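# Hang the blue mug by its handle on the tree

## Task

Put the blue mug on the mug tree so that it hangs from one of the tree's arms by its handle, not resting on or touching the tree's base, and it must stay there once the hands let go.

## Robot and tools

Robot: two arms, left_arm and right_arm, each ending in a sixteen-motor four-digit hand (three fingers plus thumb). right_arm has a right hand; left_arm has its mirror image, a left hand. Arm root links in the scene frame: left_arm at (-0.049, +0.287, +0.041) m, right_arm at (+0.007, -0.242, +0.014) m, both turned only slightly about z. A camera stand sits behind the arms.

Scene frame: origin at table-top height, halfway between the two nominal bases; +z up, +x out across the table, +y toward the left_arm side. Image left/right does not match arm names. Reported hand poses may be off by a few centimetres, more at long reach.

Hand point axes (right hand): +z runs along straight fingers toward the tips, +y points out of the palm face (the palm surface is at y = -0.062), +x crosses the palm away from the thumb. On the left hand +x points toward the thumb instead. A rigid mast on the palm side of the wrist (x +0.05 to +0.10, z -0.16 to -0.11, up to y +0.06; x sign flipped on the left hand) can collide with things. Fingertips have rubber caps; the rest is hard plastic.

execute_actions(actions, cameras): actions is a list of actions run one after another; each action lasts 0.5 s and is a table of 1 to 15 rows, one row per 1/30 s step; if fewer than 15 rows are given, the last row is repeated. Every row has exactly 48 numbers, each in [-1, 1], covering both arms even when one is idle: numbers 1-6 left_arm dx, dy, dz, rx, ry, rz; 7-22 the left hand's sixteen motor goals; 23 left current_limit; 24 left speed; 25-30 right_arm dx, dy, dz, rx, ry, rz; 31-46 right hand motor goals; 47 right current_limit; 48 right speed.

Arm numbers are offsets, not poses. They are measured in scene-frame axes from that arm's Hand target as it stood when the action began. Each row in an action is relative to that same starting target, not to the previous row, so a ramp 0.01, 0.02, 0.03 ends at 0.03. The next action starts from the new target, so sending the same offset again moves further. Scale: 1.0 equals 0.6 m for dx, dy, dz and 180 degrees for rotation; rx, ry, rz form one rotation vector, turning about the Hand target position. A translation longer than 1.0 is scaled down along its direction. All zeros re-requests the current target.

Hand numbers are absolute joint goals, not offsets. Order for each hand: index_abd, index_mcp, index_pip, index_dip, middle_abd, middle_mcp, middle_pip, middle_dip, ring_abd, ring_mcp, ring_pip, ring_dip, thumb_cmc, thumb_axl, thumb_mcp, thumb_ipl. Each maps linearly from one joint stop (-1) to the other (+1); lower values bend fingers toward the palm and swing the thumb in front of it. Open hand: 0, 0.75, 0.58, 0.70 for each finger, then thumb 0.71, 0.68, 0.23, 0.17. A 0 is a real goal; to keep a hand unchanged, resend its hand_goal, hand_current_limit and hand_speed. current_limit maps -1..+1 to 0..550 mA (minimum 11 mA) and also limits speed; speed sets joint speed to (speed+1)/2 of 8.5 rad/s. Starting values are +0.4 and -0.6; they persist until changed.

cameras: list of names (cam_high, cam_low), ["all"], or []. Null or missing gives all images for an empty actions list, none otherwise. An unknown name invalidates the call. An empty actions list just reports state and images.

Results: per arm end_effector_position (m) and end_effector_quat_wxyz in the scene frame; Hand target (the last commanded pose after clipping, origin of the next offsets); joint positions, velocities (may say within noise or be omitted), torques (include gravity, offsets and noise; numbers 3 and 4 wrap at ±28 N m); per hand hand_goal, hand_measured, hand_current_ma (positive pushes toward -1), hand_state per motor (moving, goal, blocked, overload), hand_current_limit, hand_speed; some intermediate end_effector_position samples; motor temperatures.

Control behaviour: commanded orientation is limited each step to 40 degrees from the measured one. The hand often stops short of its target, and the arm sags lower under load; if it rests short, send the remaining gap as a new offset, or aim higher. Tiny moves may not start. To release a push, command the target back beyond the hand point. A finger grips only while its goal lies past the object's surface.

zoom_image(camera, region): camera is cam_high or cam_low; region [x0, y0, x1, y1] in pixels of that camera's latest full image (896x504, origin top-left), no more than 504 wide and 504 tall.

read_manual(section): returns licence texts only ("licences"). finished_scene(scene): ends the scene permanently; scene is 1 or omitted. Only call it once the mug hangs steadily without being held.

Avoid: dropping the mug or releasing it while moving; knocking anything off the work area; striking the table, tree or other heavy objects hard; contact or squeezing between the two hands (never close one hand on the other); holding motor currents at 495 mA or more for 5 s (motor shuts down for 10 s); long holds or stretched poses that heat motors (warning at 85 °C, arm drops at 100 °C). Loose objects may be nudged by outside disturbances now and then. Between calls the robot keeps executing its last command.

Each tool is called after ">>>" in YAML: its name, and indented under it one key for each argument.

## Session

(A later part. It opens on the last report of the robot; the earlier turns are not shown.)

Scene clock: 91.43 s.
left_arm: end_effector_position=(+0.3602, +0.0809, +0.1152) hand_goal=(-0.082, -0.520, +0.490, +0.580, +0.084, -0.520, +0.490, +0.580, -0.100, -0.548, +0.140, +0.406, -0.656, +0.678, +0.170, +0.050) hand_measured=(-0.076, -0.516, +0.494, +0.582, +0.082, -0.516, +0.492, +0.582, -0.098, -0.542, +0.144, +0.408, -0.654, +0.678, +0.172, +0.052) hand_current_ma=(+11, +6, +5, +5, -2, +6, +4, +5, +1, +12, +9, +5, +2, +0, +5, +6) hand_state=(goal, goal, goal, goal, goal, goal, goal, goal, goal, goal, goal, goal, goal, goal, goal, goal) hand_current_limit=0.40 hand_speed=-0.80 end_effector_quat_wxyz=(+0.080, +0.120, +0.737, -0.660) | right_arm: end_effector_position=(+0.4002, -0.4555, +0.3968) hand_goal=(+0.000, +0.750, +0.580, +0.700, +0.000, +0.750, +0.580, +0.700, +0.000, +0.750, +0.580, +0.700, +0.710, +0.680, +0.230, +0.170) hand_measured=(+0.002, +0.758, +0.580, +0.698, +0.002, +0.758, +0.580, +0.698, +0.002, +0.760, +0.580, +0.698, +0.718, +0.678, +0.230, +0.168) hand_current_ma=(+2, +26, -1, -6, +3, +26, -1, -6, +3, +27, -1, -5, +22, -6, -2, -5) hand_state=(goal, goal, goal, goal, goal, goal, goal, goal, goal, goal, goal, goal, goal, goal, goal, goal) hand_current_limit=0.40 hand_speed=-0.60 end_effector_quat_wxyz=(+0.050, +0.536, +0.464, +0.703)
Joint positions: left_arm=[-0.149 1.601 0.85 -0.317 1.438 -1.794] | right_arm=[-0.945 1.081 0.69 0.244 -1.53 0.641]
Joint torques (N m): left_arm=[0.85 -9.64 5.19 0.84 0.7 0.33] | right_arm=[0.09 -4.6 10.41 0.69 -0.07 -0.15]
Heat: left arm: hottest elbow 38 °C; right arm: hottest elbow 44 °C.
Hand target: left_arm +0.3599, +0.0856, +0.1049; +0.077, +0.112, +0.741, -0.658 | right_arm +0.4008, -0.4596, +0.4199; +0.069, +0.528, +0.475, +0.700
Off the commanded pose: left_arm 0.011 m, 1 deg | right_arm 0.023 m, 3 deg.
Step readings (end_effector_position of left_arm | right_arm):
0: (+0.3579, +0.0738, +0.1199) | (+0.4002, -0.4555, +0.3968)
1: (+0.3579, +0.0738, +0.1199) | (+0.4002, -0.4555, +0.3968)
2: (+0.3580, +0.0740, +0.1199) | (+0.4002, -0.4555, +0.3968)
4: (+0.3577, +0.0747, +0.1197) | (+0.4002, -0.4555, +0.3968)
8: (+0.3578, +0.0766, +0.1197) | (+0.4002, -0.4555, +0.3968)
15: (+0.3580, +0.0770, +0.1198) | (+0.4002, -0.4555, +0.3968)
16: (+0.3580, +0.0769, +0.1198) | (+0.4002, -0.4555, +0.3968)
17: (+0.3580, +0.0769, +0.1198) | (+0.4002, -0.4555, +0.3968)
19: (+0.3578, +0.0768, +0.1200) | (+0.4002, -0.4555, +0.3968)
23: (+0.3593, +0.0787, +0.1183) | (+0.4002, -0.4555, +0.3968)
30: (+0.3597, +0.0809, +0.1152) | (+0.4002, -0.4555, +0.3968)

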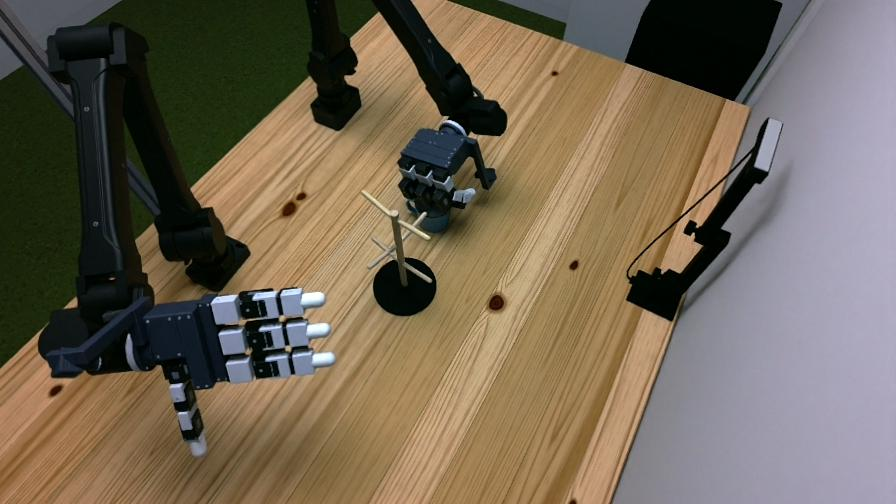

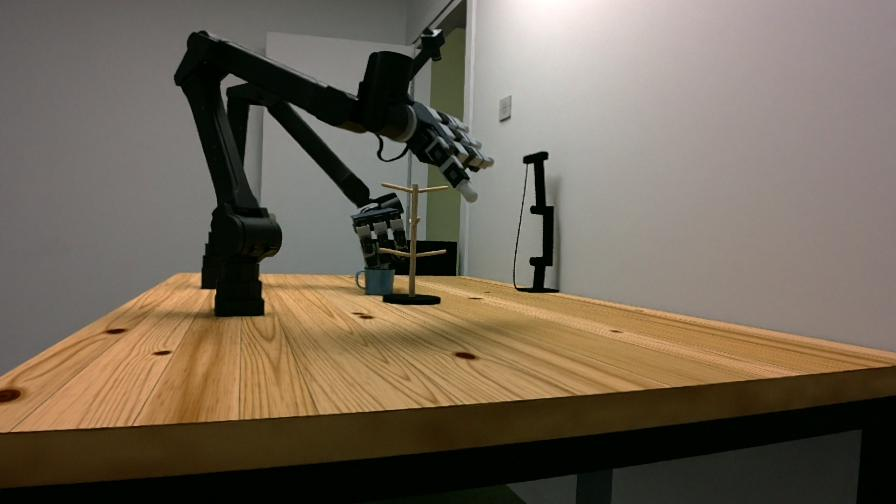

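>>> execute_actions:
  actions:
    - [[0,0,0,0,0,0,-0.083,-0.62,0.489,0.56,0.083,-0.62,0.489,0.56,-0.1,-0.548,0.139,0.406,-0.657,0.678,0.11,-0.03,0.4,-0.8,0,0,0,0,0,0,0,0.75,0.58,0.70,0,0.75,0.58,0.70,0,0.75,0.58,0.70,0.71,0.68,0.23,0.17,0.4,-0.6]]
    - [[0,0,0,0,0,0,-0.083,-0.72,0.489,0.54,0.083,-0.72,0.489,0.54,-0.1,-0.548,0.139,0.406,-0.657,0.678,0.05,-0.1,0.4,-0.8,0,0,0,0,0,0,0,0.75,0.58,0.70,0,0.75,0.58,0.70,0,0.75,0.58,0.70,0.71,0.68,0.23,0.17,0.4,-0.6]]
  cameras: ["cam_high","cam_low"]

>>> zoom_image:
  camera: "cam_low"
  region: [330, 200, 440, 310]

>>> zoom_image:
  camera: "cam_high"
  region: [380, 130, 500, 250]

Scene clock: 93.10 s.
left_arm: end_effector_position=(+0.3608, +0.0818, +0.1145) hand_goal=(-0.082, -0.720, +0.490, +0.540, +0.084, -0.720, +0.490, +0.540, -0.100, -0.548, +0.140, +0.406, -0.656, +0.678, +0.050, -0.100) hand_measured=(-0.076, -0.588, +0.514, +0.560, +0.086, -0.578, +0.510, +0.560, -0.098, -0.542, +0.144, +0.408, -0.652, +0.678, +0.160, +0.012) hand_current_ma=(+8, +385, +65, +52, +2, +385, +51, +55, +1, +12, +9, +5, +6, +0, +385, +385) hand_state=(goal, blocked, blocked, blocked, goal, blocked, goal, blocked, goal, goal, goal, goal, goal, goal, blocked, blocked) hand_current_limit=0.40 hand_speed=-0.80 end_effector_quat_wxyz=(+0.081, +0.120, +0.738, -0.659) | right_arm: end_effector_position=(+0.4002, -0.4555, +0.3968) hand_goal=(+0.000, +0.750, +0.580, +0.700, +0.000, +0.750, +0.580, +0.700, +0.000, +0.750, +0.580, +0.700, +0.710, +0.680, +0.230, +0.170) hand_measured=(+0.002, +0.758, +0.580, +0.698, +0.002, +0.758, +0.580, +0.698, +0.002, +0.760, +0.580, +0.698, +0.718, +0.678, +0.230, +0.168) hand_current_ma=(+2, +26, -1, -6, +3, +26, -1, -6, +3, +27, -1, -5, +22, -6, -2, -5) hand_state=(goal, goal, goal, goal, goal, goal, goal, goal, goal, goal, goal, goal, goal, goal, goal, goal) hand_current_limit=0.40 hand_speed=-0.60 end_effector_quat_wxyz=(+0.050, +0.536, +0.464, +0.703)
Joint positions: left_arm=[-0.147 1.602 0.85 -0.317 1.436 -1.793] | right_arm=[-0.945 1.081 0.69 0.244 -1.53 0.641]
Joint torques (N m): left_arm=[0.5 -9.58 5.24 0.73 0.78 0.32] | right_arm=[-0.44 -4.31 10.26 0.51 -0.06 -0.18]
Heat: left arm: hottest elbow 38 °C; right arm: hottest elbow 44 °C.
Hand target: left_arm +0.3599, +0.0857, +0.1049; +0.077, +0.112, +0.741, -0.658 | right_arm +0.4008, -0.4596, +0.4199; +0.069, +0.528, +0.475, +0.700
Off the commanded pose: left_arm 0.010 m, 1 deg | right_arm 0.023 m, 3 deg.
Step readings (end_effector_position of left_arm | right_arm):
0: (+0.3602, +0.0809, +0.1152) | (+0.4002, -0.4555, +0.3968)
1: (+0.3602, +0.0809, +0.1152) | (+0.4002, -0.4555, +0.3968)
2: (+0.3602, +0.0808, +0.1152) | (+0.4002, -0.4555, +0.3968)
4: (+0.3608, +0.0817, +0.1149) | (+0.4002, -0.4555, +0.3968)
8: (+0.3609, +0.0818, +0.1146) | (+0.4002, -0.4555, +0.3968)
15: (+0.3609, +0.0818, +0.1146) | (+0.4002, -0.4555, +0.3968)
16: (+0.3609, +0.0818, +0.1146) | (+0.4002, -0.4555, +0.3968)
17: (+0.3609, +0.0818, +0.1146) | (+0.4002, -0.4555, +0.3968)
19: (+0.3608, +0.0818, +0.1145) | (+0.4002, -0.4555, +0.3968)
23: (+0.3608, +0.0818, +0.1145) | (+0.4002, -0.4555, +0.3968)
30: (+0.3608, +0.0818, +0.1145) | (+0.4002, -0.4555, +0.3968)

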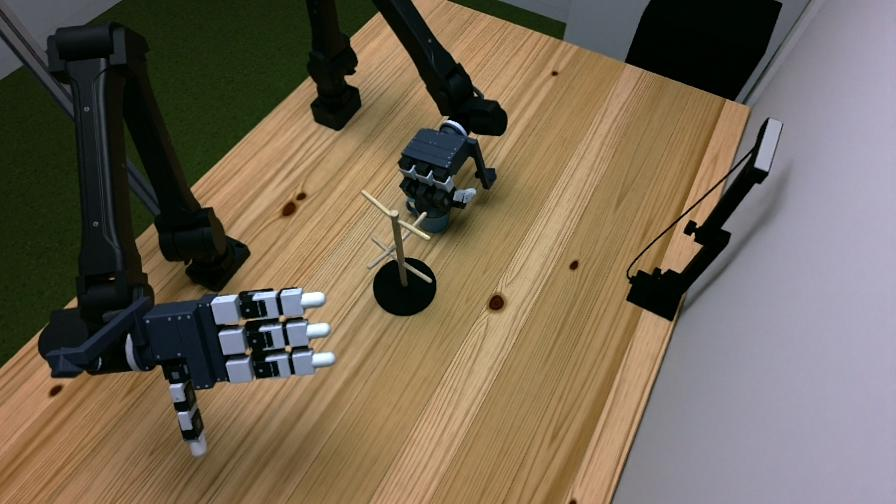

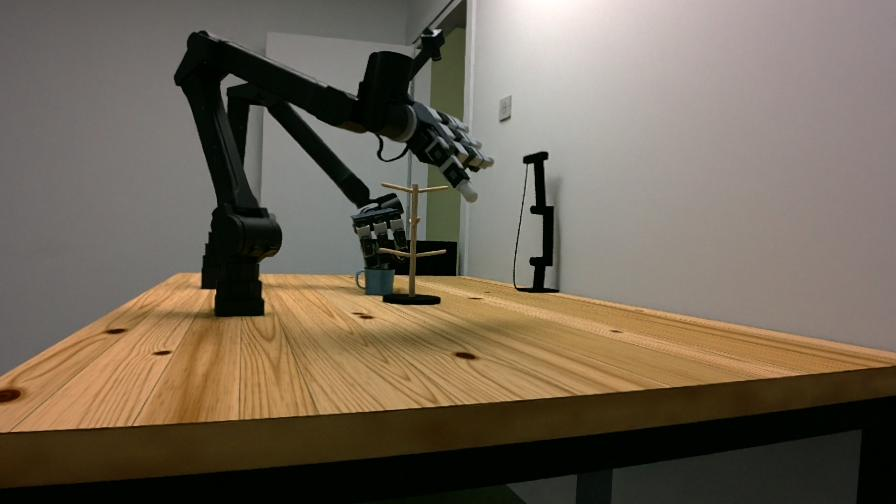

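Scaled by 4.582 from the camera's 896x504 image, which has a finer 1280x720 frame.

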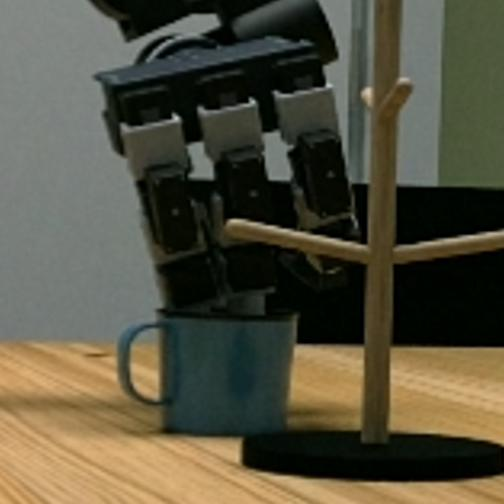

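Scaled by 4.200 from the camera's 896x504 image, which has a finer 1280x720 frame.

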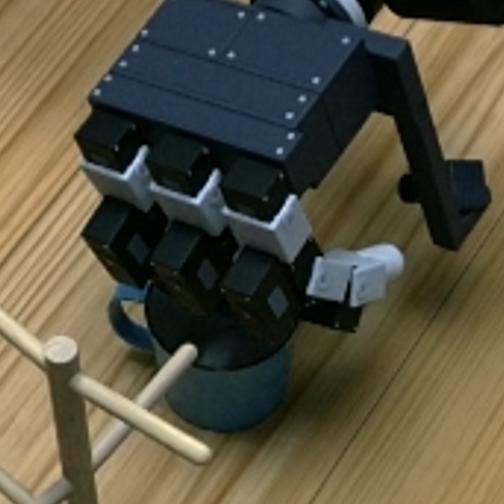

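>>> execute_actions:
  actions:
    - [[0,-0.005,0.02,0,0,0,-0.083,-0.72,0.489,0.54,0.083,-0.72,0.489,0.54,-0.1,-0.548,0.139,0.406,-0.657,0.678,0.05,-0.1,0.4,-0.8,0,0,0,0,0,0,0,0.75,0.58,0.70,0,0.75,0.58,0.70,0,0.75,0.58,0.70,0.71,0.68,0.23,0.17,0.4,-0.6],[0,-0.005,0.04,0,0,0,-0.083,-0.72,0.489,0.54,0.083,-0.72,0.489,0.54,-0.1,-0.548,0.139,0.406,-0.657,0.678,0.05,-0.1,0.4,-0.8,0,0,0,0,0,0,0,0.75,0.58,0.70,0,0.75,0.58,0.70,0,0.75,0.58,0.70,0.71,0.68,0.23,0.17,0.4,-0.6],[0,-0.005,0.06,0,0,0,-0.083,-0.72,0.489,0.54,0.083,-0.72,0.489,0.54,-0.1,-0.548,0.139,0.406,-0.657,0.678,0.05,-0.1,0.4,-0.8,0,0,0,0,0,0,0,0.75,0.58,0.70,0,0.75,0.58,0.70,0,0.75,0.58,0.70,0.71,0.68,0.23,0.17,0.4,-0.6],[0,-0.005,0.08,0,0,0,-0.083,-0.72,0.489,0.54,0.083,-0.72,0.489,0.54,-0.1,-0.548,0.139,0.406,-0.657,0.678,0.05,-0.1,0.4,-0.8,0,0,0,0,0,0,0,0.75,0.58,0.70,0,0.75,0.58,0.70,0,0.75,0.58,0.70,0.71,0.68,0.23,0.17,0.4,-0.6]]
  cameras: ["all"]

>>> zoom_image:
  camera: "cam_low"
  region: [330, 180, 440, 310]

>>> zoom_image:
  camera: "cam_high"
  region: [380, 110, 500, 230]

Scene clock: 94.90 s.
left_arm: end_effector_position=(+0.3487, +0.0834, +0.1381) hand_goal=(-0.082, -0.720, +0.490, +0.540, +0.084, -0.720, +0.490, +0.540, -0.100, -0.548, +0.140, +0.406, -0.656, +0.678, +0.050, -0.100) hand_measured=(-0.084, -0.588, +0.528, +0.560, +0.090, -0.584, +0.526, +0.562, -0.098, -0.542, +0.144, +0.408, -0.650, +0.678, +0.160, +0.002) hand_current_ma=(-2, +385, +113, +52, +9, +385, +107, +58, +1, +11, +9, +5, +11, +0, +385, +385) hand_state=(goal, blocked, blocked, blocked, goal, blocked, blocked, blocked, goal, goal, goal, goal, goal, goal, blocked, blocked) hand_current_limit=0.40 hand_speed=-0.80 end_effector_quat_wxyz=(+0.070, +0.106, +0.742, -0.659) | right_arm: end_effector_position=(+0.4002, -0.4555, +0.3968) hand_goal=(+0.000, +0.750, +0.580, +0.700, +0.000, +0.750, +0.580, +0.700, +0.000, +0.750, +0.580, +0.700, +0.710, +0.680, +0.230, +0.170) hand_measured=(+0.002, +0.758, +0.580, +0.698, +0.002, +0.758, +0.580, +0.698, +0.002, +0.760, +0.580, +0.698, +0.718, +0.678, +0.230, +0.168) hand_current_ma=(+2, +26, -1, -6, +3, +26, -1, -6, +3, +27, -1, -5, +22, -6, -2, -5) hand_state=(goal, goal, goal, goal, goal, goal, goal, goal, goal, goal, goal, goal, goal, goal, goal, goal) hand_current_limit=0.40 hand_speed=-0.60 end_effector_quat_wxyz=(+0.050, +0.536, +0.464, +0.703)
Joint positions: left_arm=[-0.147 1.532 0.85 -0.394 1.431 -1.82] | right_arm=[-0.945 1.081 0.69 0.244 -1.53 0.641]
Joint torques (N m): left_arm=[0.09 -11.11 8.1 0.64 0.84 0.06] | right_arm=[-0.5 -4.42 10.44 0.47 -0.06 -0.14]
Heat: left arm: hottest elbow 38 °C; right arm: hottest elbow 44 °C.
Hand target: left_arm +0.3599, +0.0826, +0.1528; +0.077, +0.112, +0.740, -0.658 | right_arm +0.4008, -0.4596, +0.4199; +0.069, +0.528, +0.475, +0.700
Off the commanded pose: left_arm 0.019 m, 1 deg | right_arm 0.023 m, 3 deg.
Step readings (end_effector_position of left_arm | right_arm):
0: (+0.3608, +0.0818, +0.1145) | (+0.4002, -0.4555, +0.3968)
1: (+0.3608, +0.0818, +0.1145) | (+0.4002, -0.4555, +0.3968)
2: (+0.3608, +0.0818, +0.1145) | (+0.4002, -0.4555, +0.3968)
4: (+0.3599, +0.0819, +0.1145) | (+0.4002, -0.4555, +0.3968)
8: (+0.3548, +0.0826, +0.1225) | (+0.4002, -0.4555, +0.3968)
15: (+0.3505, +0.0831, +0.1388) | (+0.4002, -0.4555, +0.3968)

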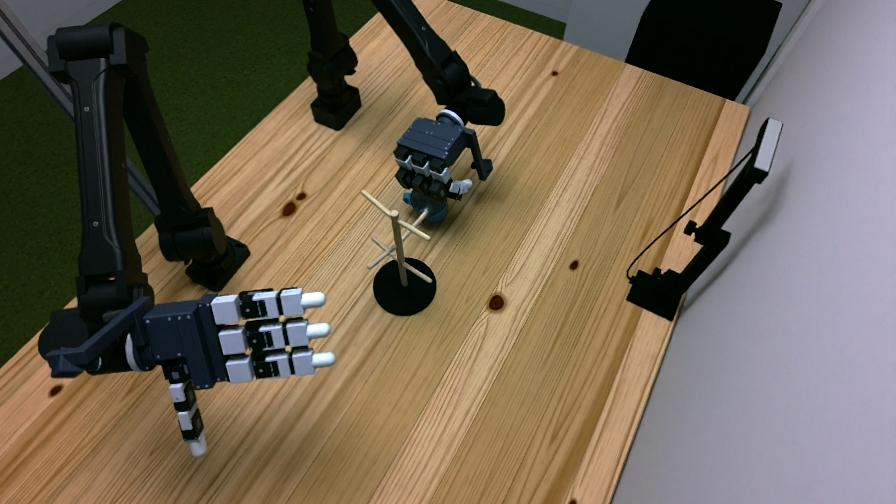

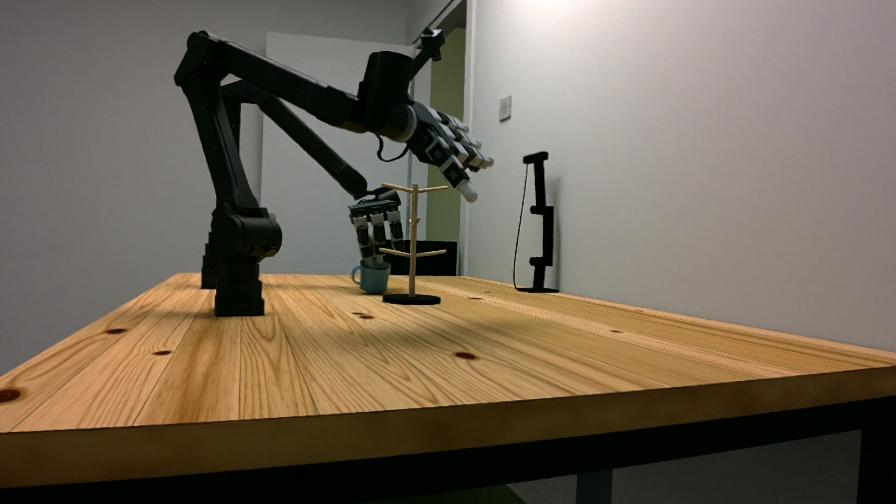

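Scaled by 3.877 from the camera's 896x504 image, which has a finer 1280x720 frame.

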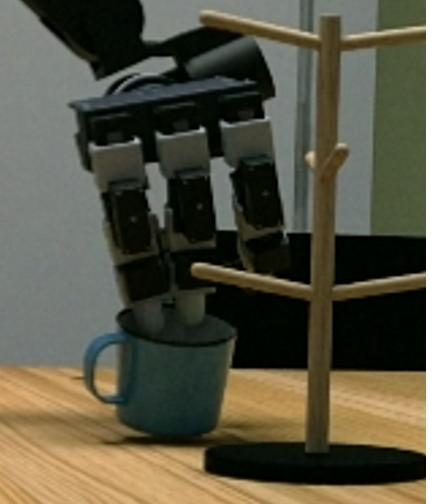

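Scaled by 4.200 from the camera's 896x504 image, which has a finer 1280x720 frame.

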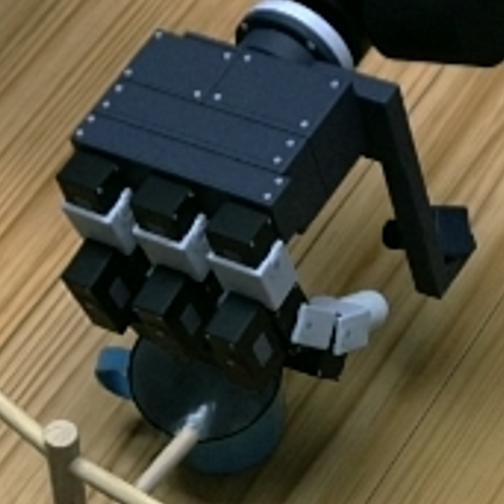

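>>> execute_actions:
  actions:
    - [[0,0,0.03,0,0,0,-0.083,-0.72,0.489,0.54,0.083,-0.72,0.489,0.54,-0.1,-0.548,0.139,0.406,-0.657,0.678,0.05,-0.1,0.6,-0.8,0,0,0,0,0,0,0,0.75,0.58,0.70,0,0.75,0.58,0.70,0,0.75,0.58,0.70,0.71,0.68,0.23,0.17,0.4,-0.6],[0,0,0.06,0,0,0,-0.083,-0.72,0.489,0.54,0.083,-0.72,0.489,0.54,-0.1,-0.548,0.139,0.406,-0.657,0.678,0.05,-0.1,0.6,-0.8,0,0,0,0,0,0,0,0.75,0.58,0.70,0,0.75,0.58,0.70,0,0.75,0.58,0.70,0.71,0.68,0.23,0.17,0.4,-0.6],[0,0,0.10,0,0,0,-0.083,-0.72,0.489,0.54,0.083,-0.72,0.489,0.54,-0.1,-0.548,0.139,0.406,-0.657,0.678,0.05,-0.1,0.6,-0.8,0,0,0,0,0,0,0,0.75,0.58,0.70,0,0.75,0.58,0.70,0,0.75,0.58,0.70,0.71,0.68,0.23,0.17,0.4,-0.6]]
    - [[0.02,0,0.05,0,0,0,-0.083,-0.72,0.489,0.54,0.083,-0.72,0.489,0.54,-0.1,-0.548,0.139,0.406,-0.657,0.678,0.05,-0.1,0.6,-0.8,0,0,0,0,0,0,0,0.75,0.58,0.70,0,0.75,0.58,0.70,0,0.75,0.58,0.70,0.71,0.68,0.23,0.17,0.4,-0.6],[0.02,0,0.1,0,0,0,-0.083,-0.72,0.489,0.54,0.083,-0.72,0.489,0.54,-0.1,-0.548,0.139,0.406,-0.657,0.678,0.05,-0.1,0.6,-0.8,0,0,0,0,0,0,0,0.75,0.58,0.70,0,0.75,0.58,0.70,0,0.75,0.58,0.70,0.71,0.68,0.23,0.17,0.4,-0.6]]
  cameras: ["all"]

>>> zoom_image:
  camera: "cam_low"
  region: [330, 140, 440, 270]

>>> zoom_image:
  camera: "cam_high"
  region: [360, 90, 500, 230]

Scene clock: 99.77 s.
left_arm: end_effector_position=(+0.3549, +0.0827, +0.2521) hand_goal=(-0.082, -0.720, +0.490, +0.540, +0.084, -0.720, +0.490, +0.540, -0.100, -0.548, +0.140, +0.406, -0.656, +0.678, +0.050, -0.100) hand_measured=(-0.084, -0.588, +0.528, +0.560, +0.090, -0.584, +0.528, +0.562, -0.098, -0.542, +0.144, +0.408, -0.650, +0.678, +0.160, +0.000) hand_current_ma=(-2, +440, +117, +52, +10, +440, +114, +59, +1, +11, +9, +5, +11, +0, +440, +440) hand_state=(goal, blocked, blocked, blocked, goal, blocked, blocked, blocked, goal, goal, goal, goal, goal, goal, blocked, blocked) hand_current_limit=0.60 hand_speed=-0.80 end_effector_quat_wxyz=(+0.061, +0.091, +0.744, -0.659) | right_arm: end_effector_position=(+0.4002, -0.4555, +0.3968) hand_goal=(+0.000, +0.750, +0.580, +0.700, +0.000, +0.750, +0.580, +0.700, +0.000, +0.750, +0.580, +0.700, +0.710, +0.680, +0.230, +0.170) hand_measured=(+0.002, +0.758, +0.580, +0.698, +0.002, +0.758, +0.580, +0.698, +0.002, +0.760, +0.580, +0.698, +0.718, +0.678, +0.230, +0.168) hand_current_ma=(+2, +26, -1, -6, +3, +26, -1, -6, +3, +27, -1, -5, +22, -6, -2, -5) hand_state=(goal, goal, goal, goal, goal, goal, goal, goal, goal, goal, goal, goal, goal, goal, goal, goal) hand_current_limit=0.40 hand_speed=-0.60 end_effector_quat_wxyz=(+0.050, +0.536, +0.464, +0.703)
Joint positions: left_arm=[-0.147 1.386 1.033 -0.687 1.427 -1.892] | right_arm=[-0.945 1.081 0.69 0.244 -1.53 0.641]
Joint torques (N m): left_arm=[0.26 -9.88 10.78 0.72 0.97 0.25] | right_arm=[0.09 -3.96 10.1 0.68 -0.05 -0.15]
Heat: left arm: hottest elbow 39 °C; right arm: hottest elbow 44 °C.
Hand target: left_arm +0.3719, +0.0827, +0.2728; +0.077, +0.112, +0.741, -0.658 | right_arm +0.4008, -0.4596, +0.4199; +0.069, +0.528, +0.475, +0.700
Off the commanded pose: left_arm 0.027 m, 3 deg | right_arm 0.023 m, 3 deg.
Step readings (end_effector_position of left_arm | right_arm):
0: (+0.3487, +0.0834, +0.1381) | (+0.4002, -0.4555, +0.3968)
1: (+0.3486, +0.0835, +0.1381) | (+0.4002, -0.4555, +0.3968)
2: (+0.3480, +0.0835, +0.1381) | (+0.4002, -0.4555, +0.3968)
4: (+0.3450, +0.0840, +0.1405) | (+0.4002, -0.4555, +0.3968)
8: (+0.3392, +0.0845, +0.1612) | (+0.4002, -0.4555, +0.3968)
15: (+0.3486, +0.0835, +0.1974) | (+0.4002, -0.4555, +0.3968)
16: (+0.3491, +0.0835, +0.1986) | (+0.4002, -0.4555, +0.3968)
17: (+0.3487, +0.0835, +0.1993) | (+0.4002, -0.4555, +0.3968)
19: (+0.3477, +0.0835, +0.2036) | (+0.4002, -0.4555, +0.3968)
23: (+0.3528, +0.0828, +0.2241) | (+0.4002, -0.4555, +0.3968)
30: (+0.3596, +0.0821, +0.2531) | (+0.4002, -0.4555, +0.3968)

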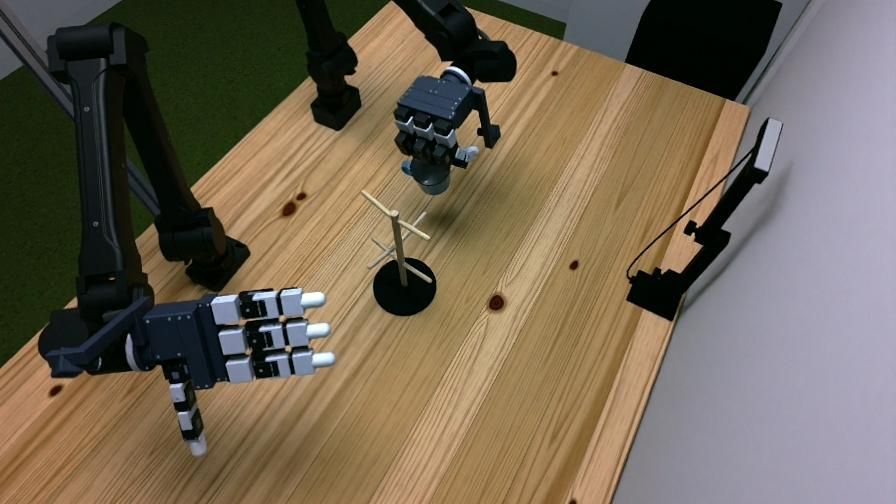

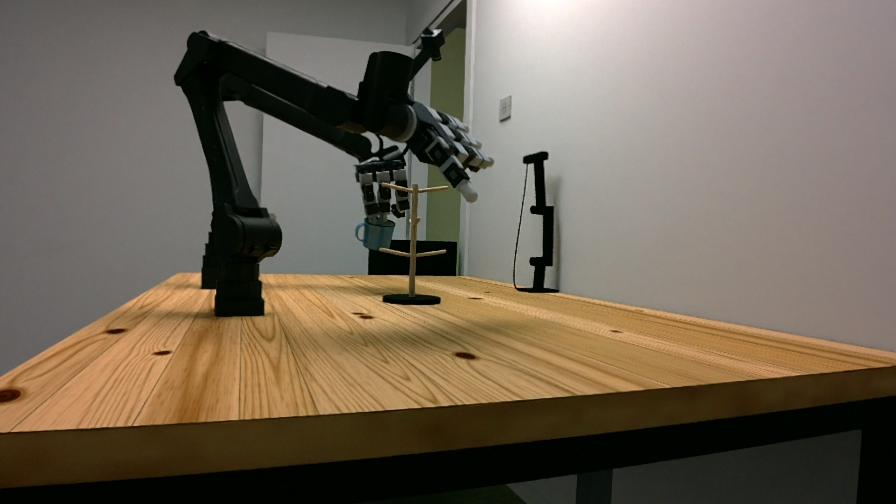

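Scaled by 3.877 from the camera's 896x504 image, which has a finer 1280x720 frame.

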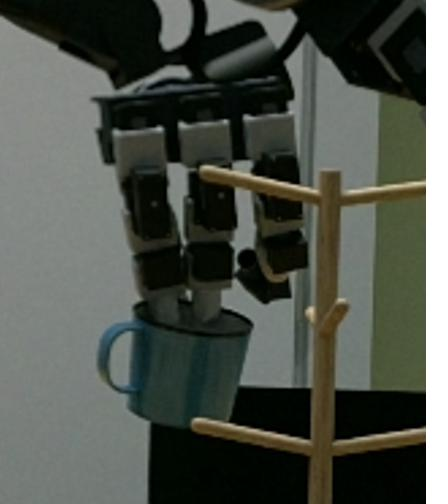

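Scaled by 3.600 from the camera's 896x504 image, which has a finer 1280x720 frame.

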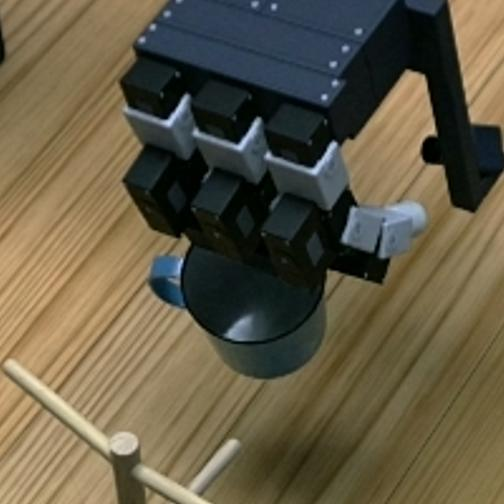

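>>> zoom_image:
  camera: "cam_low"
  region: [345, 195, 415, 265]

>>> zoom_image:
  camera: "cam_high"
  region: [390, 140, 470, 210]

Scaled by 7.200 from the camera's 896x504 image, which has a finer 1280x720 frame.

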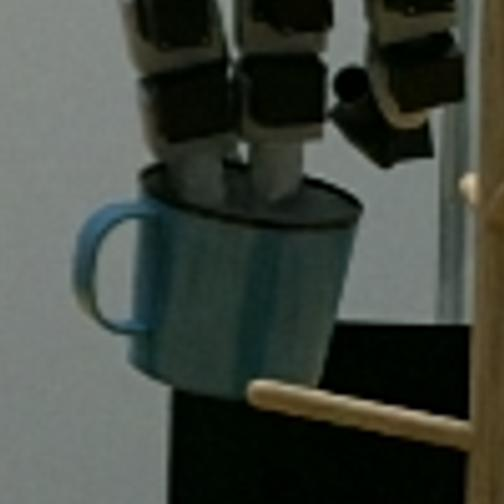

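Scaled by 6.300 from the camera's 896x504 image, which has a finer 1280x720 frame.

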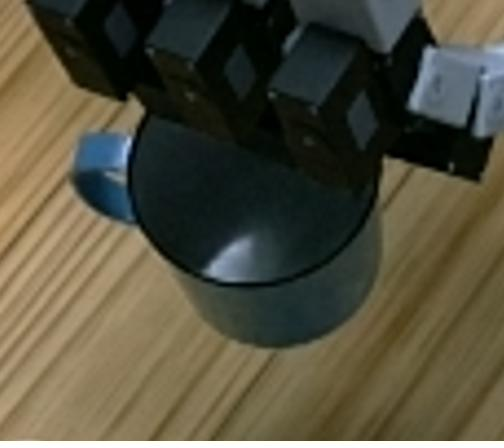

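>>> execute_actions:
  actions:
    - [[0.025,-0.01,0.012,0,0,-0.005,-0.083,-0.72,0.489,0.54,0.083,-0.72,0.489,0.54,-0.1,-0.548,0.139,0.406,-0.657,0.678,0.05,-0.1,0.7,-0.8,0,0,0,0,0,0,0,0.75,0.58,0.70,0,0.75,0.58,0.70,0,0.75,0.58,0.70,0.71,0.68,0.23,0.17,0.4,-0.6],[0.05,-0.02,0.024,0,0,-0.01,-0.083,-0.72,0.489,0.54,0.083,-0.72,0.489,0.54,-0.1,-0.548,0.139,0.406,-0.657,0.678,0.05,-0.1,0.7,-0.8,0,0,0,0,0,0,0,0.75,0.58,0.70,0,0.75,0.58,0.70,0,0.75,0.58,0.70,0.71,0.68,0.23,0.17,0.4,-0.6],[0.0833,-0.035,0.035,0,0,-0.0167,-0.083,-0.72,0.489,0.54,0.083,-0.72,0.489,0.54,-0.1,-0.548,0.139,0.406,-0.657,0.678,0.05,-0.1,0.7,-0.8,0,0,0,0,0,0,0,0.75,0.58,0.70,0,0.75,0.58,0.70,0,0.75,0.58,0.70,0.71,0.68,0.23,0.17,0.4,-0.6]]
    - [[0.03,-0.012,0.012,0,0,-0.006,-0.083,-0.72,0.489,0.54,0.083,-0.72,0.489,0.54,-0.1,-0.548,0.139,0.406,-0.657,0.678,0.05,-0.1,0.7,-0.8,0,0,0,0,0,0,0,0.75,0.58,0.70,0,0.75,0.58,0.70,0,0.75,0.58,0.70,0.71,0.68,0.23,0.17,0.4,-0.6],[0.06,-0.024,0.024,0,0,-0.012,-0.083,-0.72,0.489,0.54,0.083,-0.72,0.489,0.54,-0.1,-0.548,0.139,0.406,-0.657,0.678,0.05,-0.1,0.7,-0.8,0,0,0,0,0,0,0,0.75,0.58,0.70,0,0.75,0.58,0.70,0,0.75,0.58,0.70,0.71,0.68,0.23,0.17,0.4,-0.6],[0.0833,-0.035,0.035,0,0,-0.0167,-0.083,-0.72,0.489,0.54,0.083,-0.72,0.489,0.54,-0.1,-0.548,0.139,0.406,-0.657,0.678,0.05,-0.1,0.7,-0.8,0,0,0,0,0,0,0,0.75,0.58,0.70,0,0.75,0.58,0.70,0,0.75,0.58,0.70,0.71,0.68,0.23,0.17,0.4,-0.6]]
  cameras: ["all"]

>>> zoom_image:
  camera: "cam_low"
  region: [350, 150, 470, 270]

>>> zoom_image:
  camera: "cam_high"
  region: [390, 100, 510, 220]

Scene clock: 112.70 s.
left_arm: end_effector_position=(+0.4590, +0.0494, +0.2971) hand_goal=(-0.082, -0.720, +0.490, +0.540, +0.084, -0.720, +0.490, +0.540, -0.100, -0.548, +0.140, +0.406, -0.656, +0.678, +0.050, -0.100) hand_measured=(-0.082, -0.588, +0.530, +0.560, +0.092, -0.584, +0.530, +0.564, -0.098, -0.542, +0.144, +0.408, -0.650, +0.678, +0.160, -0.002) hand_current_ma=(+0, +468, +118, +52, +14, +468, +122, +63, +1, +11, +9, +5, +13, +1, +468, +468) hand_state=(goal, blocked, blocked, blocked, goal, blocked, blocked, blocked, goal, goal, goal, goal, goal, goal, blocked, blocked) hand_current_limit=0.70 hand_speed=-0.80 end_effector_quat_wxyz=(+0.045, +0.116, +0.737, -0.664) | right_arm: end_effector_position=(+0.4002, -0.4555, +0.3968) hand_goal=(+0.000, +0.750, +0.580, +0.700, +0.000, +0.750, +0.580, +0.700, +0.000, +0.750, +0.580, +0.700, +0.710, +0.680, +0.230, +0.170) hand_measured=(+0.002, +0.758, +0.580, +0.698, +0.002, +0.758, +0.580, +0.698, +0.002, +0.760, +0.580, +0.698, +0.718, +0.678, +0.230, +0.168) hand_current_ma=(+2, +26, -1, -6, +3, +26, -1, -6, +3, +27, -1, -5, +22, -6, -2, -5) hand_state=(goal, goal, goal, goal, goal, goal, goal, goal, goal, goal, goal, goal, goal, goal, goal, goal) hand_current_limit=0.40 hand_speed=-0.60 end_effector_quat_wxyz=(+0.050, +0.536, +0.464, +0.703)
Joint positions: left_arm=[-0.187 1.66 1.47 -0.93 1.443 -1.802] | right_arm=[-0.945 1.081 0.69 0.244 -1.53 0.641]
Joint torques (N m): left_arm=[-1.14 -13.27 11.36 0.59 1.18 0.3] | right_arm=[-0.73 -4.19 10.28 0.72 -0.11 -0.14]
Motor temperatures (°C): left_arm=[30 31 45 30 31 29] | right_arm=[34 30 45 34 28 26]
Heat: left arm: hottest elbow 45 °C; right arm: hottest elbow 45 °C.
Hand target: left_arm +0.4719, +0.0406, +0.3150; +0.042, +0.151, +0.734, -0.661 | right_arm +0.4008, -0.4596, +0.4199; +0.069, +0.528, +0.475, +0.700
Off the commanded pose: left_arm 0.024 m, 4 deg | right_arm 0.023 m, 3 deg.
Step readings (end_effector_position of left_arm | right_arm):
0: (+0.3550, +0.0827, +0.2521) | (+0.4002, -0.4555, +0.3968)
1: (+0.3550, +0.0827, +0.2522) | (+0.4002, -0.4555, +0.3968)
2: (+0.3554, +0.0826, +0.2529) | (+0.4002, -0.4555, +0.3968)
4: (+0.3615, +0.0820, +0.2565) | (+0.4002, -0.4555, +0.3968)
8: (+0.3924, +0.0765, +0.2707) | (+0.4002, -0.4555, +0.3968)
15: (+0.4094, +0.0715, +0.2781) | (+0.4002, -0.4555, +0.3968)
16: (+0.4087, +0.0711, +0.2775) | (+0.4002, -0.4555, +0.3968)
17: (+0.4087, +0.0703, +0.2773) | (+0.4002, -0.4555, +0.3968)
19: (+0.4152, +0.0667, +0.2795) | (+0.4002, -0.4555, +0.3968)
23: (+0.4447, +0.0563, +0.2899) | (+0.4002, -0.4555, +0.3968)
30: (+0.4580, +0.0497, +0.2980) | (+0.4002, -0.4555, +0.3968)

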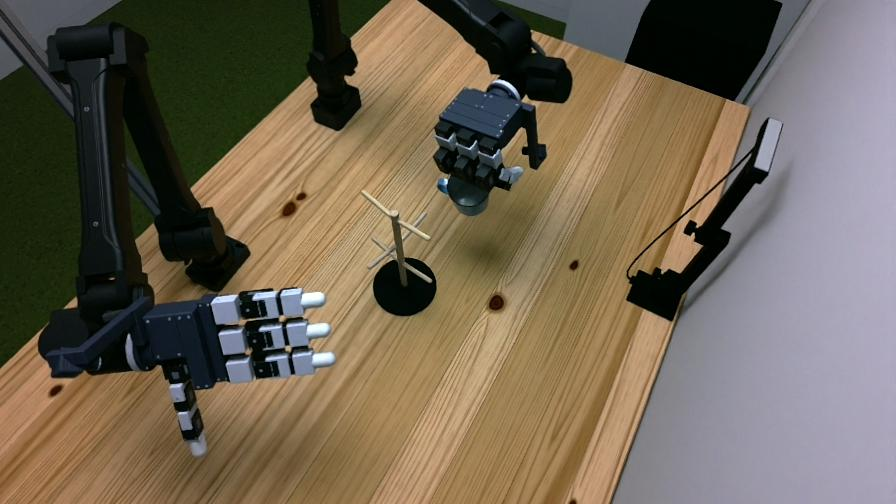

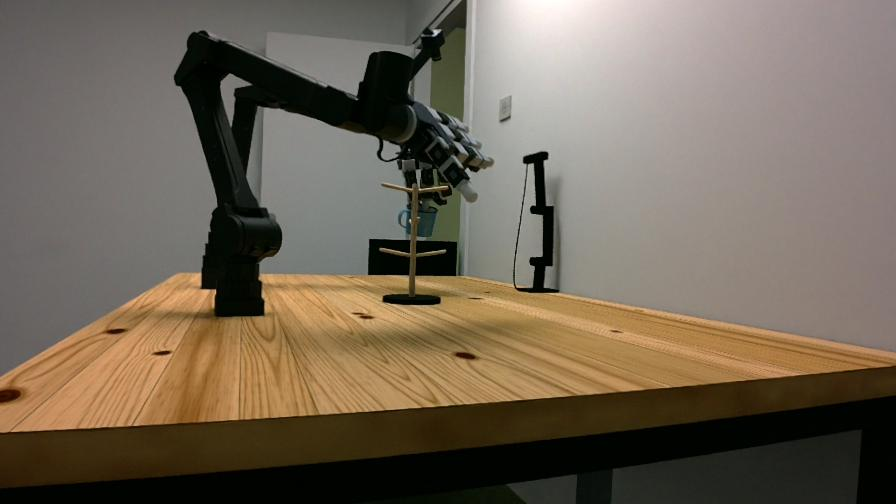

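Scaled by 4.200 from the camera's 896x504 image, which has a finer 1280x720 frame.

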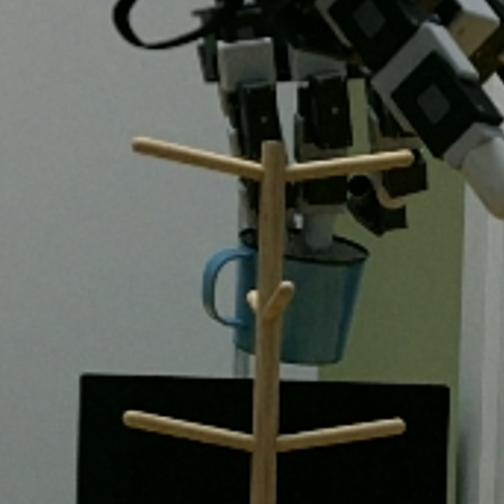

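Scaled by 4.200 from the camera's 896x504 image, which has a finer 1280x720 frame.

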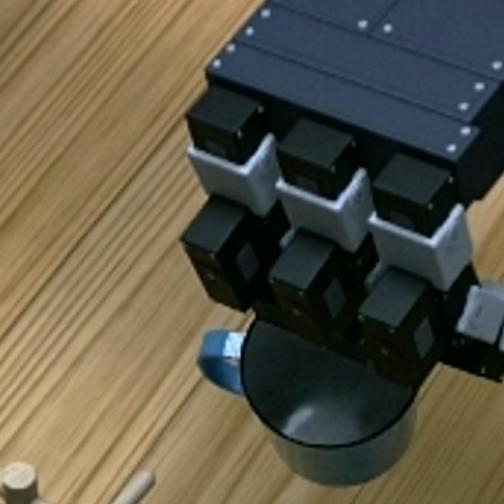

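>>> execute_actions:
  actions:
    - [[0.012,0,-0.007,0,0.028,0,-0.083,-0.72,0.489,0.54,0.083,-0.72,0.489,0.54,-0.1,-0.548,0.139,0.406,-0.657,0.678,0.05,-0.1,0.7,-0.8,0,0,0,0,0,0,0,0.75,0.58,0.70,0,0.75,0.58,0.70,0,0.75,0.58,0.70,0.71,0.68,0.23,0.17,0.4,-0.6],[0.024,0,-0.014,0,0.056,0,-0.083,-0.72,0.489,0.54,0.083,-0.72,0.489,0.54,-0.1,-0.548,0.139,0.406,-0.657,0.678,0.05,-0.1,0.7,-0.8,0,0,0,0,0,0,0,0.75,0.58,0.70,0,0.75,0.58,0.70,0,0.75,0.58,0.70,0.71,0.68,0.23,0.17,0.4,-0.6],[0.0363,0,-0.0208,0,0.0833,0,-0.083,-0.72,0.489,0.54,0.083,-0.72,0.489,0.54,-0.1,-0.548,0.139,0.406,-0.657,0.678,0.05,-0.1,0.7,-0.8,0,0,0,0,0,0,0,0.75,0.58,0.70,0,0.75,0.58,0.70,0,0.75,0.58,0.70,0.71,0.68,0.23,0.17,0.4,-0.6]]
  cameras: ["all"]

Scene clock: 116.30 s.
left_arm: end_effector_position=(+0.4815, +0.0418, +0.2837) hand_goal=(-0.082, -0.720, +0.490, +0.540, +0.084, -0.720, +0.490, +0.540, -0.100, -0.548, +0.140, +0.406, -0.656, +0.678, +0.050, -0.100) hand_measured=(-0.084, -0.588, +0.530, +0.560, +0.092, -0.584, +0.530, +0.564, -0.098, -0.542, +0.144, +0.408, -0.650, +0.678, +0.160, -0.002) hand_current_ma=(-2, +467, +119, +52, +12, +467, +122, +63, +1, +11, +9, +5, +13, +1, +468, +467) hand_state=(goal, blocked, blocked, blocked, goal, blocked, blocked, blocked, goal, goal, goal, goal, goal, goal, blocked, blocked) hand_current_limit=0.70 hand_speed=-0.80 end_effector_quat_wxyz=(-0.051, +0.033, +0.735, -0.676) | right_arm: end_effector_position=(+0.4002, -0.4555, +0.3968) hand_goal=(+0.000, +0.750, +0.580, +0.700, +0.000, +0.750, +0.580, +0.700, +0.000, +0.750, +0.580, +0.700, +0.710, +0.680, +0.230, +0.170) hand_measured=(+0.002, +0.758, +0.580, +0.698, +0.002, +0.758, +0.580, +0.698, +0.002, +0.760, +0.580, +0.698, +0.718, +0.678, +0.230, +0.168) hand_current_ma=(+2, +26, -1, -6, +3, +26, -1, -6, +3, +27, -1, -5, +22, -6, -2, -5) hand_state=(goal, goal, goal, goal, goal, goal, goal, goal, goal, goal, goal, goal, goal, goal, goal, goal) hand_current_limit=0.40 hand_speed=-0.60 end_effector_quat_wxyz=(+0.050, +0.536, +0.464, +0.703)
Joint positions: left_arm=[-0.187 1.831 1.654 -1.118 1.485 -1.879] | right_arm=[-0.945 1.081 0.69 0.244 -1.53 0.641]
Joint torques (N m): left_arm=[0.38 -15.91 10.69 0.17 1.27 0.14] | right_arm=[-0.56 -4.78 10.47 0.61 -0.05 -0.19]
Heat: left arm: hottest elbow 46 °C; right arm: hottest elbow 45 °C.
Hand target: left_arm +0.4937, +0.0406, +0.3024; -0.054, +0.063, +0.733, -0.675 | right_arm +0.4008, -0.4596, +0.4199; +0.069, +0.528, +0.475, +0.700
Off the commanded pose: left_arm 0.023 m, 4 deg | right_arm 0.023 m, 3 deg.
Step readings (end_effector_position of left_arm | right_arm):
0: (+0.4591, +0.0494, +0.2971) | (+0.4002, -0.4555, +0.3968)
1: (+0.4591, +0.0494, +0.2971) | (+0.4002, -0.4555, +0.3968)
2: (+0.4592, +0.0492, +0.2977) | (+0.4002, -0.4555, +0.3968)
4: (+0.4620, +0.0474, +0.3003) | (+0.4002, -0.4555, +0.3968)
8: (+0.4802, +0.0425, +0.2999) | (+0.4002, -0.4555, +0.3968)
15: (+0.4822, +0.0419, +0.2770) | (+0.4002, -0.4555, +0.3968)

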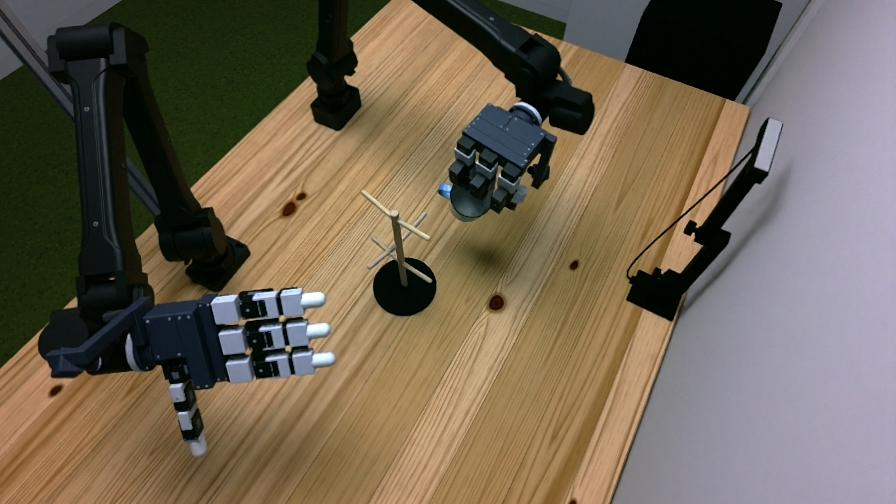

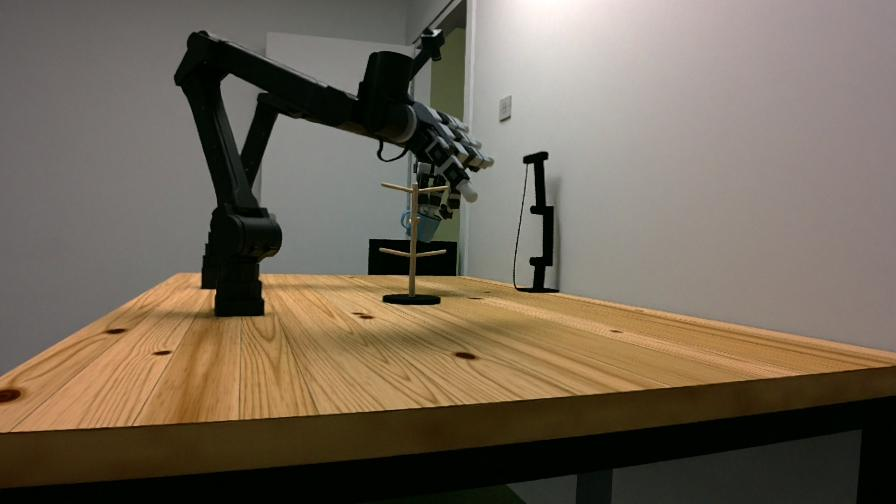

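>>> execute_actions:
  actions:
    - [[0.0074,0,-0.0074,0,0.021,0,-0.083,-0.72,0.489,0.54,0.083,-0.72,0.489,0.54,-0.1,-0.548,0.139,0.406,-0.657,0.678,0.05,-0.1,0.7,-0.8,0,0,0,0,0,0,0,0.75,0.58,0.70,0,0.75,0.58,0.70,0,0.75,0.58,0.70,0.71,0.68,0.23,0.17,0.4,-0.6],[0.0148,0,-0.0147,0,0.042,0,-0.083,-0.72,0.489,0.54,0.083,-0.72,0.489,0.54,-0.1,-0.548,0.139,0.406,-0.657,0.678,0.05,-0.1,0.7,-0.8,0,0,0,0,0,0,0,0.75,0.58,0.70,0,0.75,0.58,0.70,0,0.75,0.58,0.70,0.71,0.68,0.23,0.17,0.4,-0.6],[0.0222,0,-0.0221,0,0.063,0,-0.083,-0.72,0.489,0.54,0.083,-0.72,0.489,0.54,-0.1,-0.548,0.139,0.406,-0.657,0.678,0.05,-0.1,0.7,-0.8,0,0,0,0,0,0,0,0.75,0.58,0.70,0,0.75,0.58,0.70,0,0.75,0.58,0.70,0.71,0.68,0.23,0.17,0.4,-0.6],[0.0297,0,-0.0295,0,0.0833,0,-0.083,-0.72,0.489,0.54,0.083,-0.72,0.489,0.54,-0.1,-0.548,0.139,0.406,-0.657,0.678,0.05,-0.1,0.7,-0.8,0,0,0,0,0,0,0,0.75,0.58,0.70,0,0.75,0.58,0.70,0,0.75,0.58,0.70,0.71,0.68,0.23,0.17,0.4,-0.6]]
    - [[0.005,0,-0.009,0,0.021,0,-0.083,-0.72,0.489,0.54,0.083,-0.72,0.489,0.54,-0.1,-0.548,0.139,0.406,-0.657,0.678,0.05,-0.1,0.7,-0.8,0,0,0,0,0,0,0,0.75,0.58,0.70,0,0.75,0.58,0.70,0,0.75,0.58,0.70,0.71,0.68,0.23,0.17,0.4,-0.6],[0.0105,0,-0.0181,0,0.042,0,-0.083,-0.72,0.489,0.54,0.083,-0.72,0.489,0.54,-0.1,-0.548,0.139,0.406,-0.657,0.678,0.05,-0.1,0.7,-0.8,0,0,0,0,0,0,0,0.75,0.58,0.70,0,0.75,0.58,0.70,0,0.75,0.58,0.70,0.71,0.68,0.23,0.17,0.4,-0.6],[0.0157,0,-0.0271,0,0.063,0,-0.083,-0.72,0.489,0.54,0.083,-0.72,0.489,0.54,-0.1,-0.548,0.139,0.406,-0.657,0.678,0.05,-0.1,0.7,-0.8,0,0,0,0,0,0,0,0.75,0.58,0.70,0,0.75,0.58,0.70,0,0.75,0.58,0.70,0.71,0.68,0.23,0.17,0.4,-0.6],[0.021,0,-0.0362,0,0.0833,0,-0.083,-0.72,0.489,0.54,0.083,-0.72,0.489,0.54,-0.1,-0.548,0.139,0.406,-0.657,0.678,0.05,-0.1,0.7,-0.8,0,0,0,0,0,0,0,0.75,0.58,0.70,0,0.75,0.58,0.70,0,0.75,0.58,0.70,0.71,0.68,0.23,0.17,0.4,-0.6]]
  cameras: ["all"]

>>> zoom_image:
  camera: "cam_low"
  region: [350, 140, 510, 300]

>>> zoom_image:
  camera: "cam_high"
  region: [360, 120, 560, 320]

Scene clock: 119.70 s.
left_arm: end_effector_position=(+0.5144, +0.0362, +0.2478) hand_goal=(-0.082, -0.720, +0.490, +0.540, +0.084, -0.720, +0.490, +0.540, -0.100, -0.548, +0.140, +0.406, -0.656, +0.678, +0.050, -0.100) hand_measured=(-0.098, -0.588, +0.536, +0.562, +0.084, -0.604, +0.530, +0.564, -0.098, -0.544, +0.144, +0.408, -0.654, +0.678, +0.164, -0.002) hand_current_ma=(-33, +468, +141, +59, +0, +468, +122, +63, +1, +8, +8, +5, +4, +1, +467, +468) hand_state=(goal, blocked, blocked, blocked, goal, blocked, blocked, blocked, goal, goal, goal, goal, goal, goal, blocked, blocked) hand_current_limit=0.70 hand_speed=-0.80 end_effector_quat_wxyz=(-0.219, -0.130, +0.702, -0.665) | right_arm: end_effector_position=(+0.4002, -0.4555, +0.3968) hand_goal=(+0.000, +0.750, +0.580, +0.700, +0.000, +0.750, +0.580, +0.700, +0.000, +0.750, +0.580, +0.700, +0.710, +0.680, +0.230, +0.170) hand_measured=(+0.002, +0.758, +0.580, +0.698, +0.002, +0.758, +0.580, +0.698, +0.002, +0.760, +0.580, +0.698, +0.718, +0.678, +0.230, +0.168) hand_current_ma=(+2, +26, -1, -6, +3, +26, -1, -6, +3, +27, -1, -5, +22, -6, -2, -5) hand_state=(goal, goal, goal, goal, goal, goal, goal, goal, goal, goal, goal, goal, goal, goal, goal, goal) hand_current_limit=0.40 hand_speed=-0.60 end_effector_quat_wxyz=(+0.050, +0.536, +0.464, +0.703)
Joint positions: left_arm=[-0.179 2.119 1.933 -1.386 1.55 -2.069] | right_arm=[-0.945 1.081 0.69 0.244 -1.53 0.641]
Joint torques (N m): left_arm=[0.56 -18.43 10.11 -0.49 1.35 -0.33] | right_arm=[0.21 -4.13 10.37 0.66 -0.11 -0.19]
Heat: left arm: hottest elbow 46 °C; right arm: hottest elbow 45 °C.
Hand target: left_arm +0.5242, +0.0407, +0.2630; -0.242, -0.114, +0.694, -0.669 | right_arm +0.4008, -0.4596, +0.4199; +0.069, +0.528, +0.475, +0.700
Off the commanded pose: left_arm 0.019 m, 3 deg | right_arm 0.023 m, 3 deg.
joint sent to its limit (left arm) — joint 5 (wrist yaw), upper limit. The joint targets are off in orientation, not in position.
Step readings (end_effector_position of left_arm | right_arm):
0: (+0.4815, +0.0418, +0.2837) | (+0.4002, -0.4555, +0.3968)
1: (+0.4814, +0.0418, +0.2838) | (+0.4002, -0.4555, +0.3968)
2: (+0.4811, +0.0418, +0.2843) | (+0.4002, -0.4555, +0.3968)
4: (+0.4824, +0.0406, +0.2873) | (+0.4002, -0.4555, +0.3968)
8: (+0.4955, +0.0366, +0.2893) | (+0.4002, -0.4555, +0.3968)
15: (+0.4996, +0.0361, +0.2640) | (+0.4002, -0.4555, +0.3968)
16: (+0.4990, +0.0362, +0.2616) | (+0.4002, -0.4555, +0.3968)
17: (+0.4987, +0.0362, +0.2604) | (+0.4002, -0.4555, +0.3968)
19: (+0.5003, +0.0359, +0.2615) | (+0.4002, -0.4555, +0.3968)
23: (+0.5104, +0.0350, +0.2643) | (+0.4002, -0.4555, +0.3968)
30: (+0.5134, +0.0359, +0.2479) | (+0.4002, -0.4555, +0.3968)

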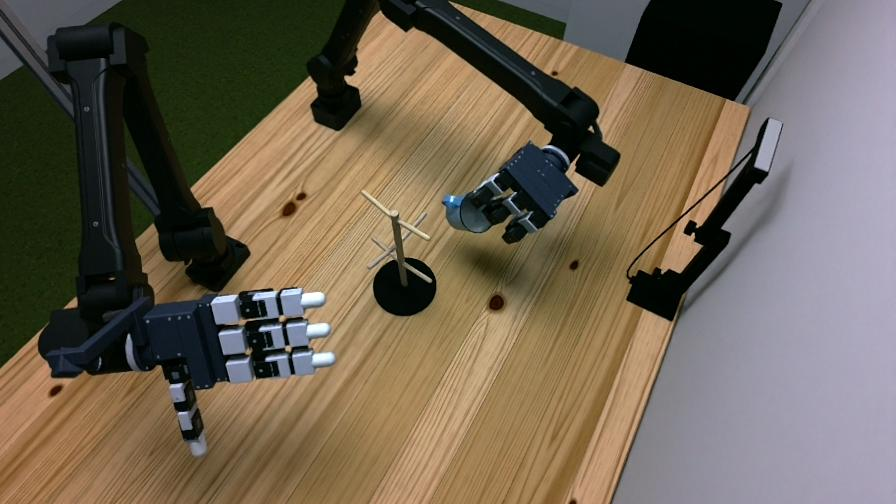

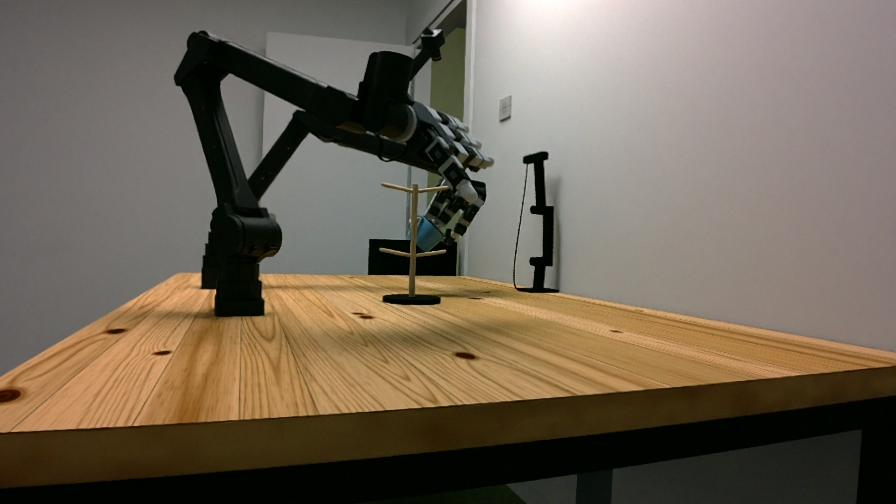

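Scaled by 3.150 from the camera's 896x504 image, which has a finer 1280x720 frame.

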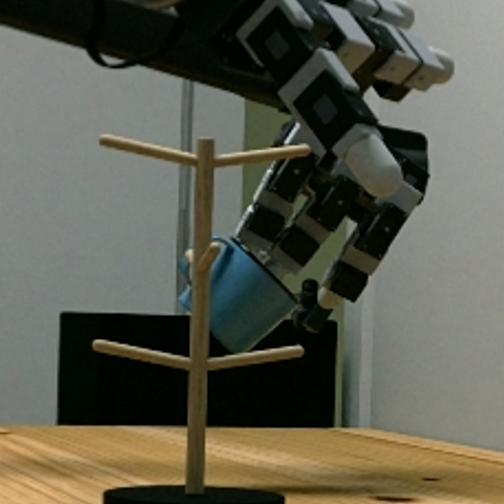

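Scaled by 2.520 from the camera's 896x504 image, which has a finer 1280x720 frame.

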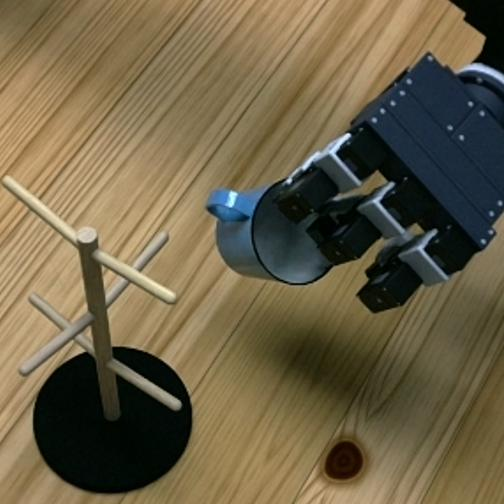

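>>> zoom_image:
  camera: "cam_low"
  region: [390, 200, 460, 260]

>>> zoom_image:
  camera: "cam_high"
  region: [430, 180, 500, 240]

Scaled by 7.200 from the camera's 896x504 image, which has a finer 1280x720 frame.

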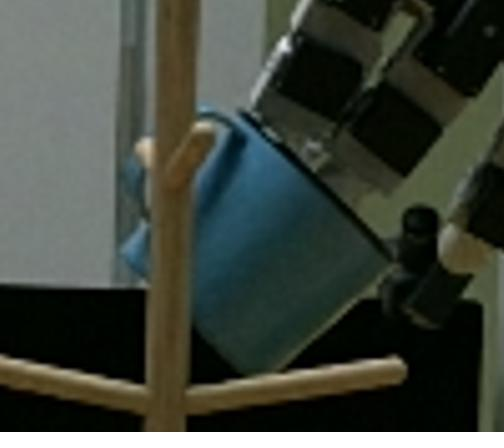

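Scaled by 7.200 from the camera's 896x504 image, which has a finer 1280x720 frame.

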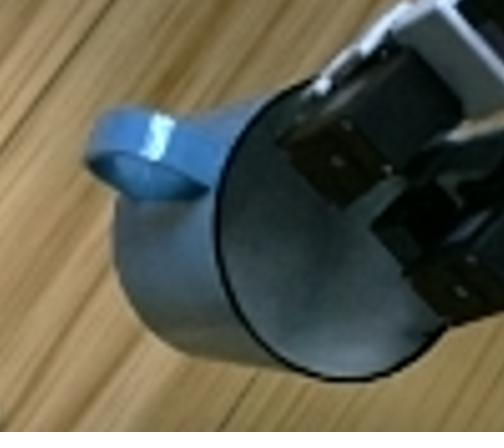

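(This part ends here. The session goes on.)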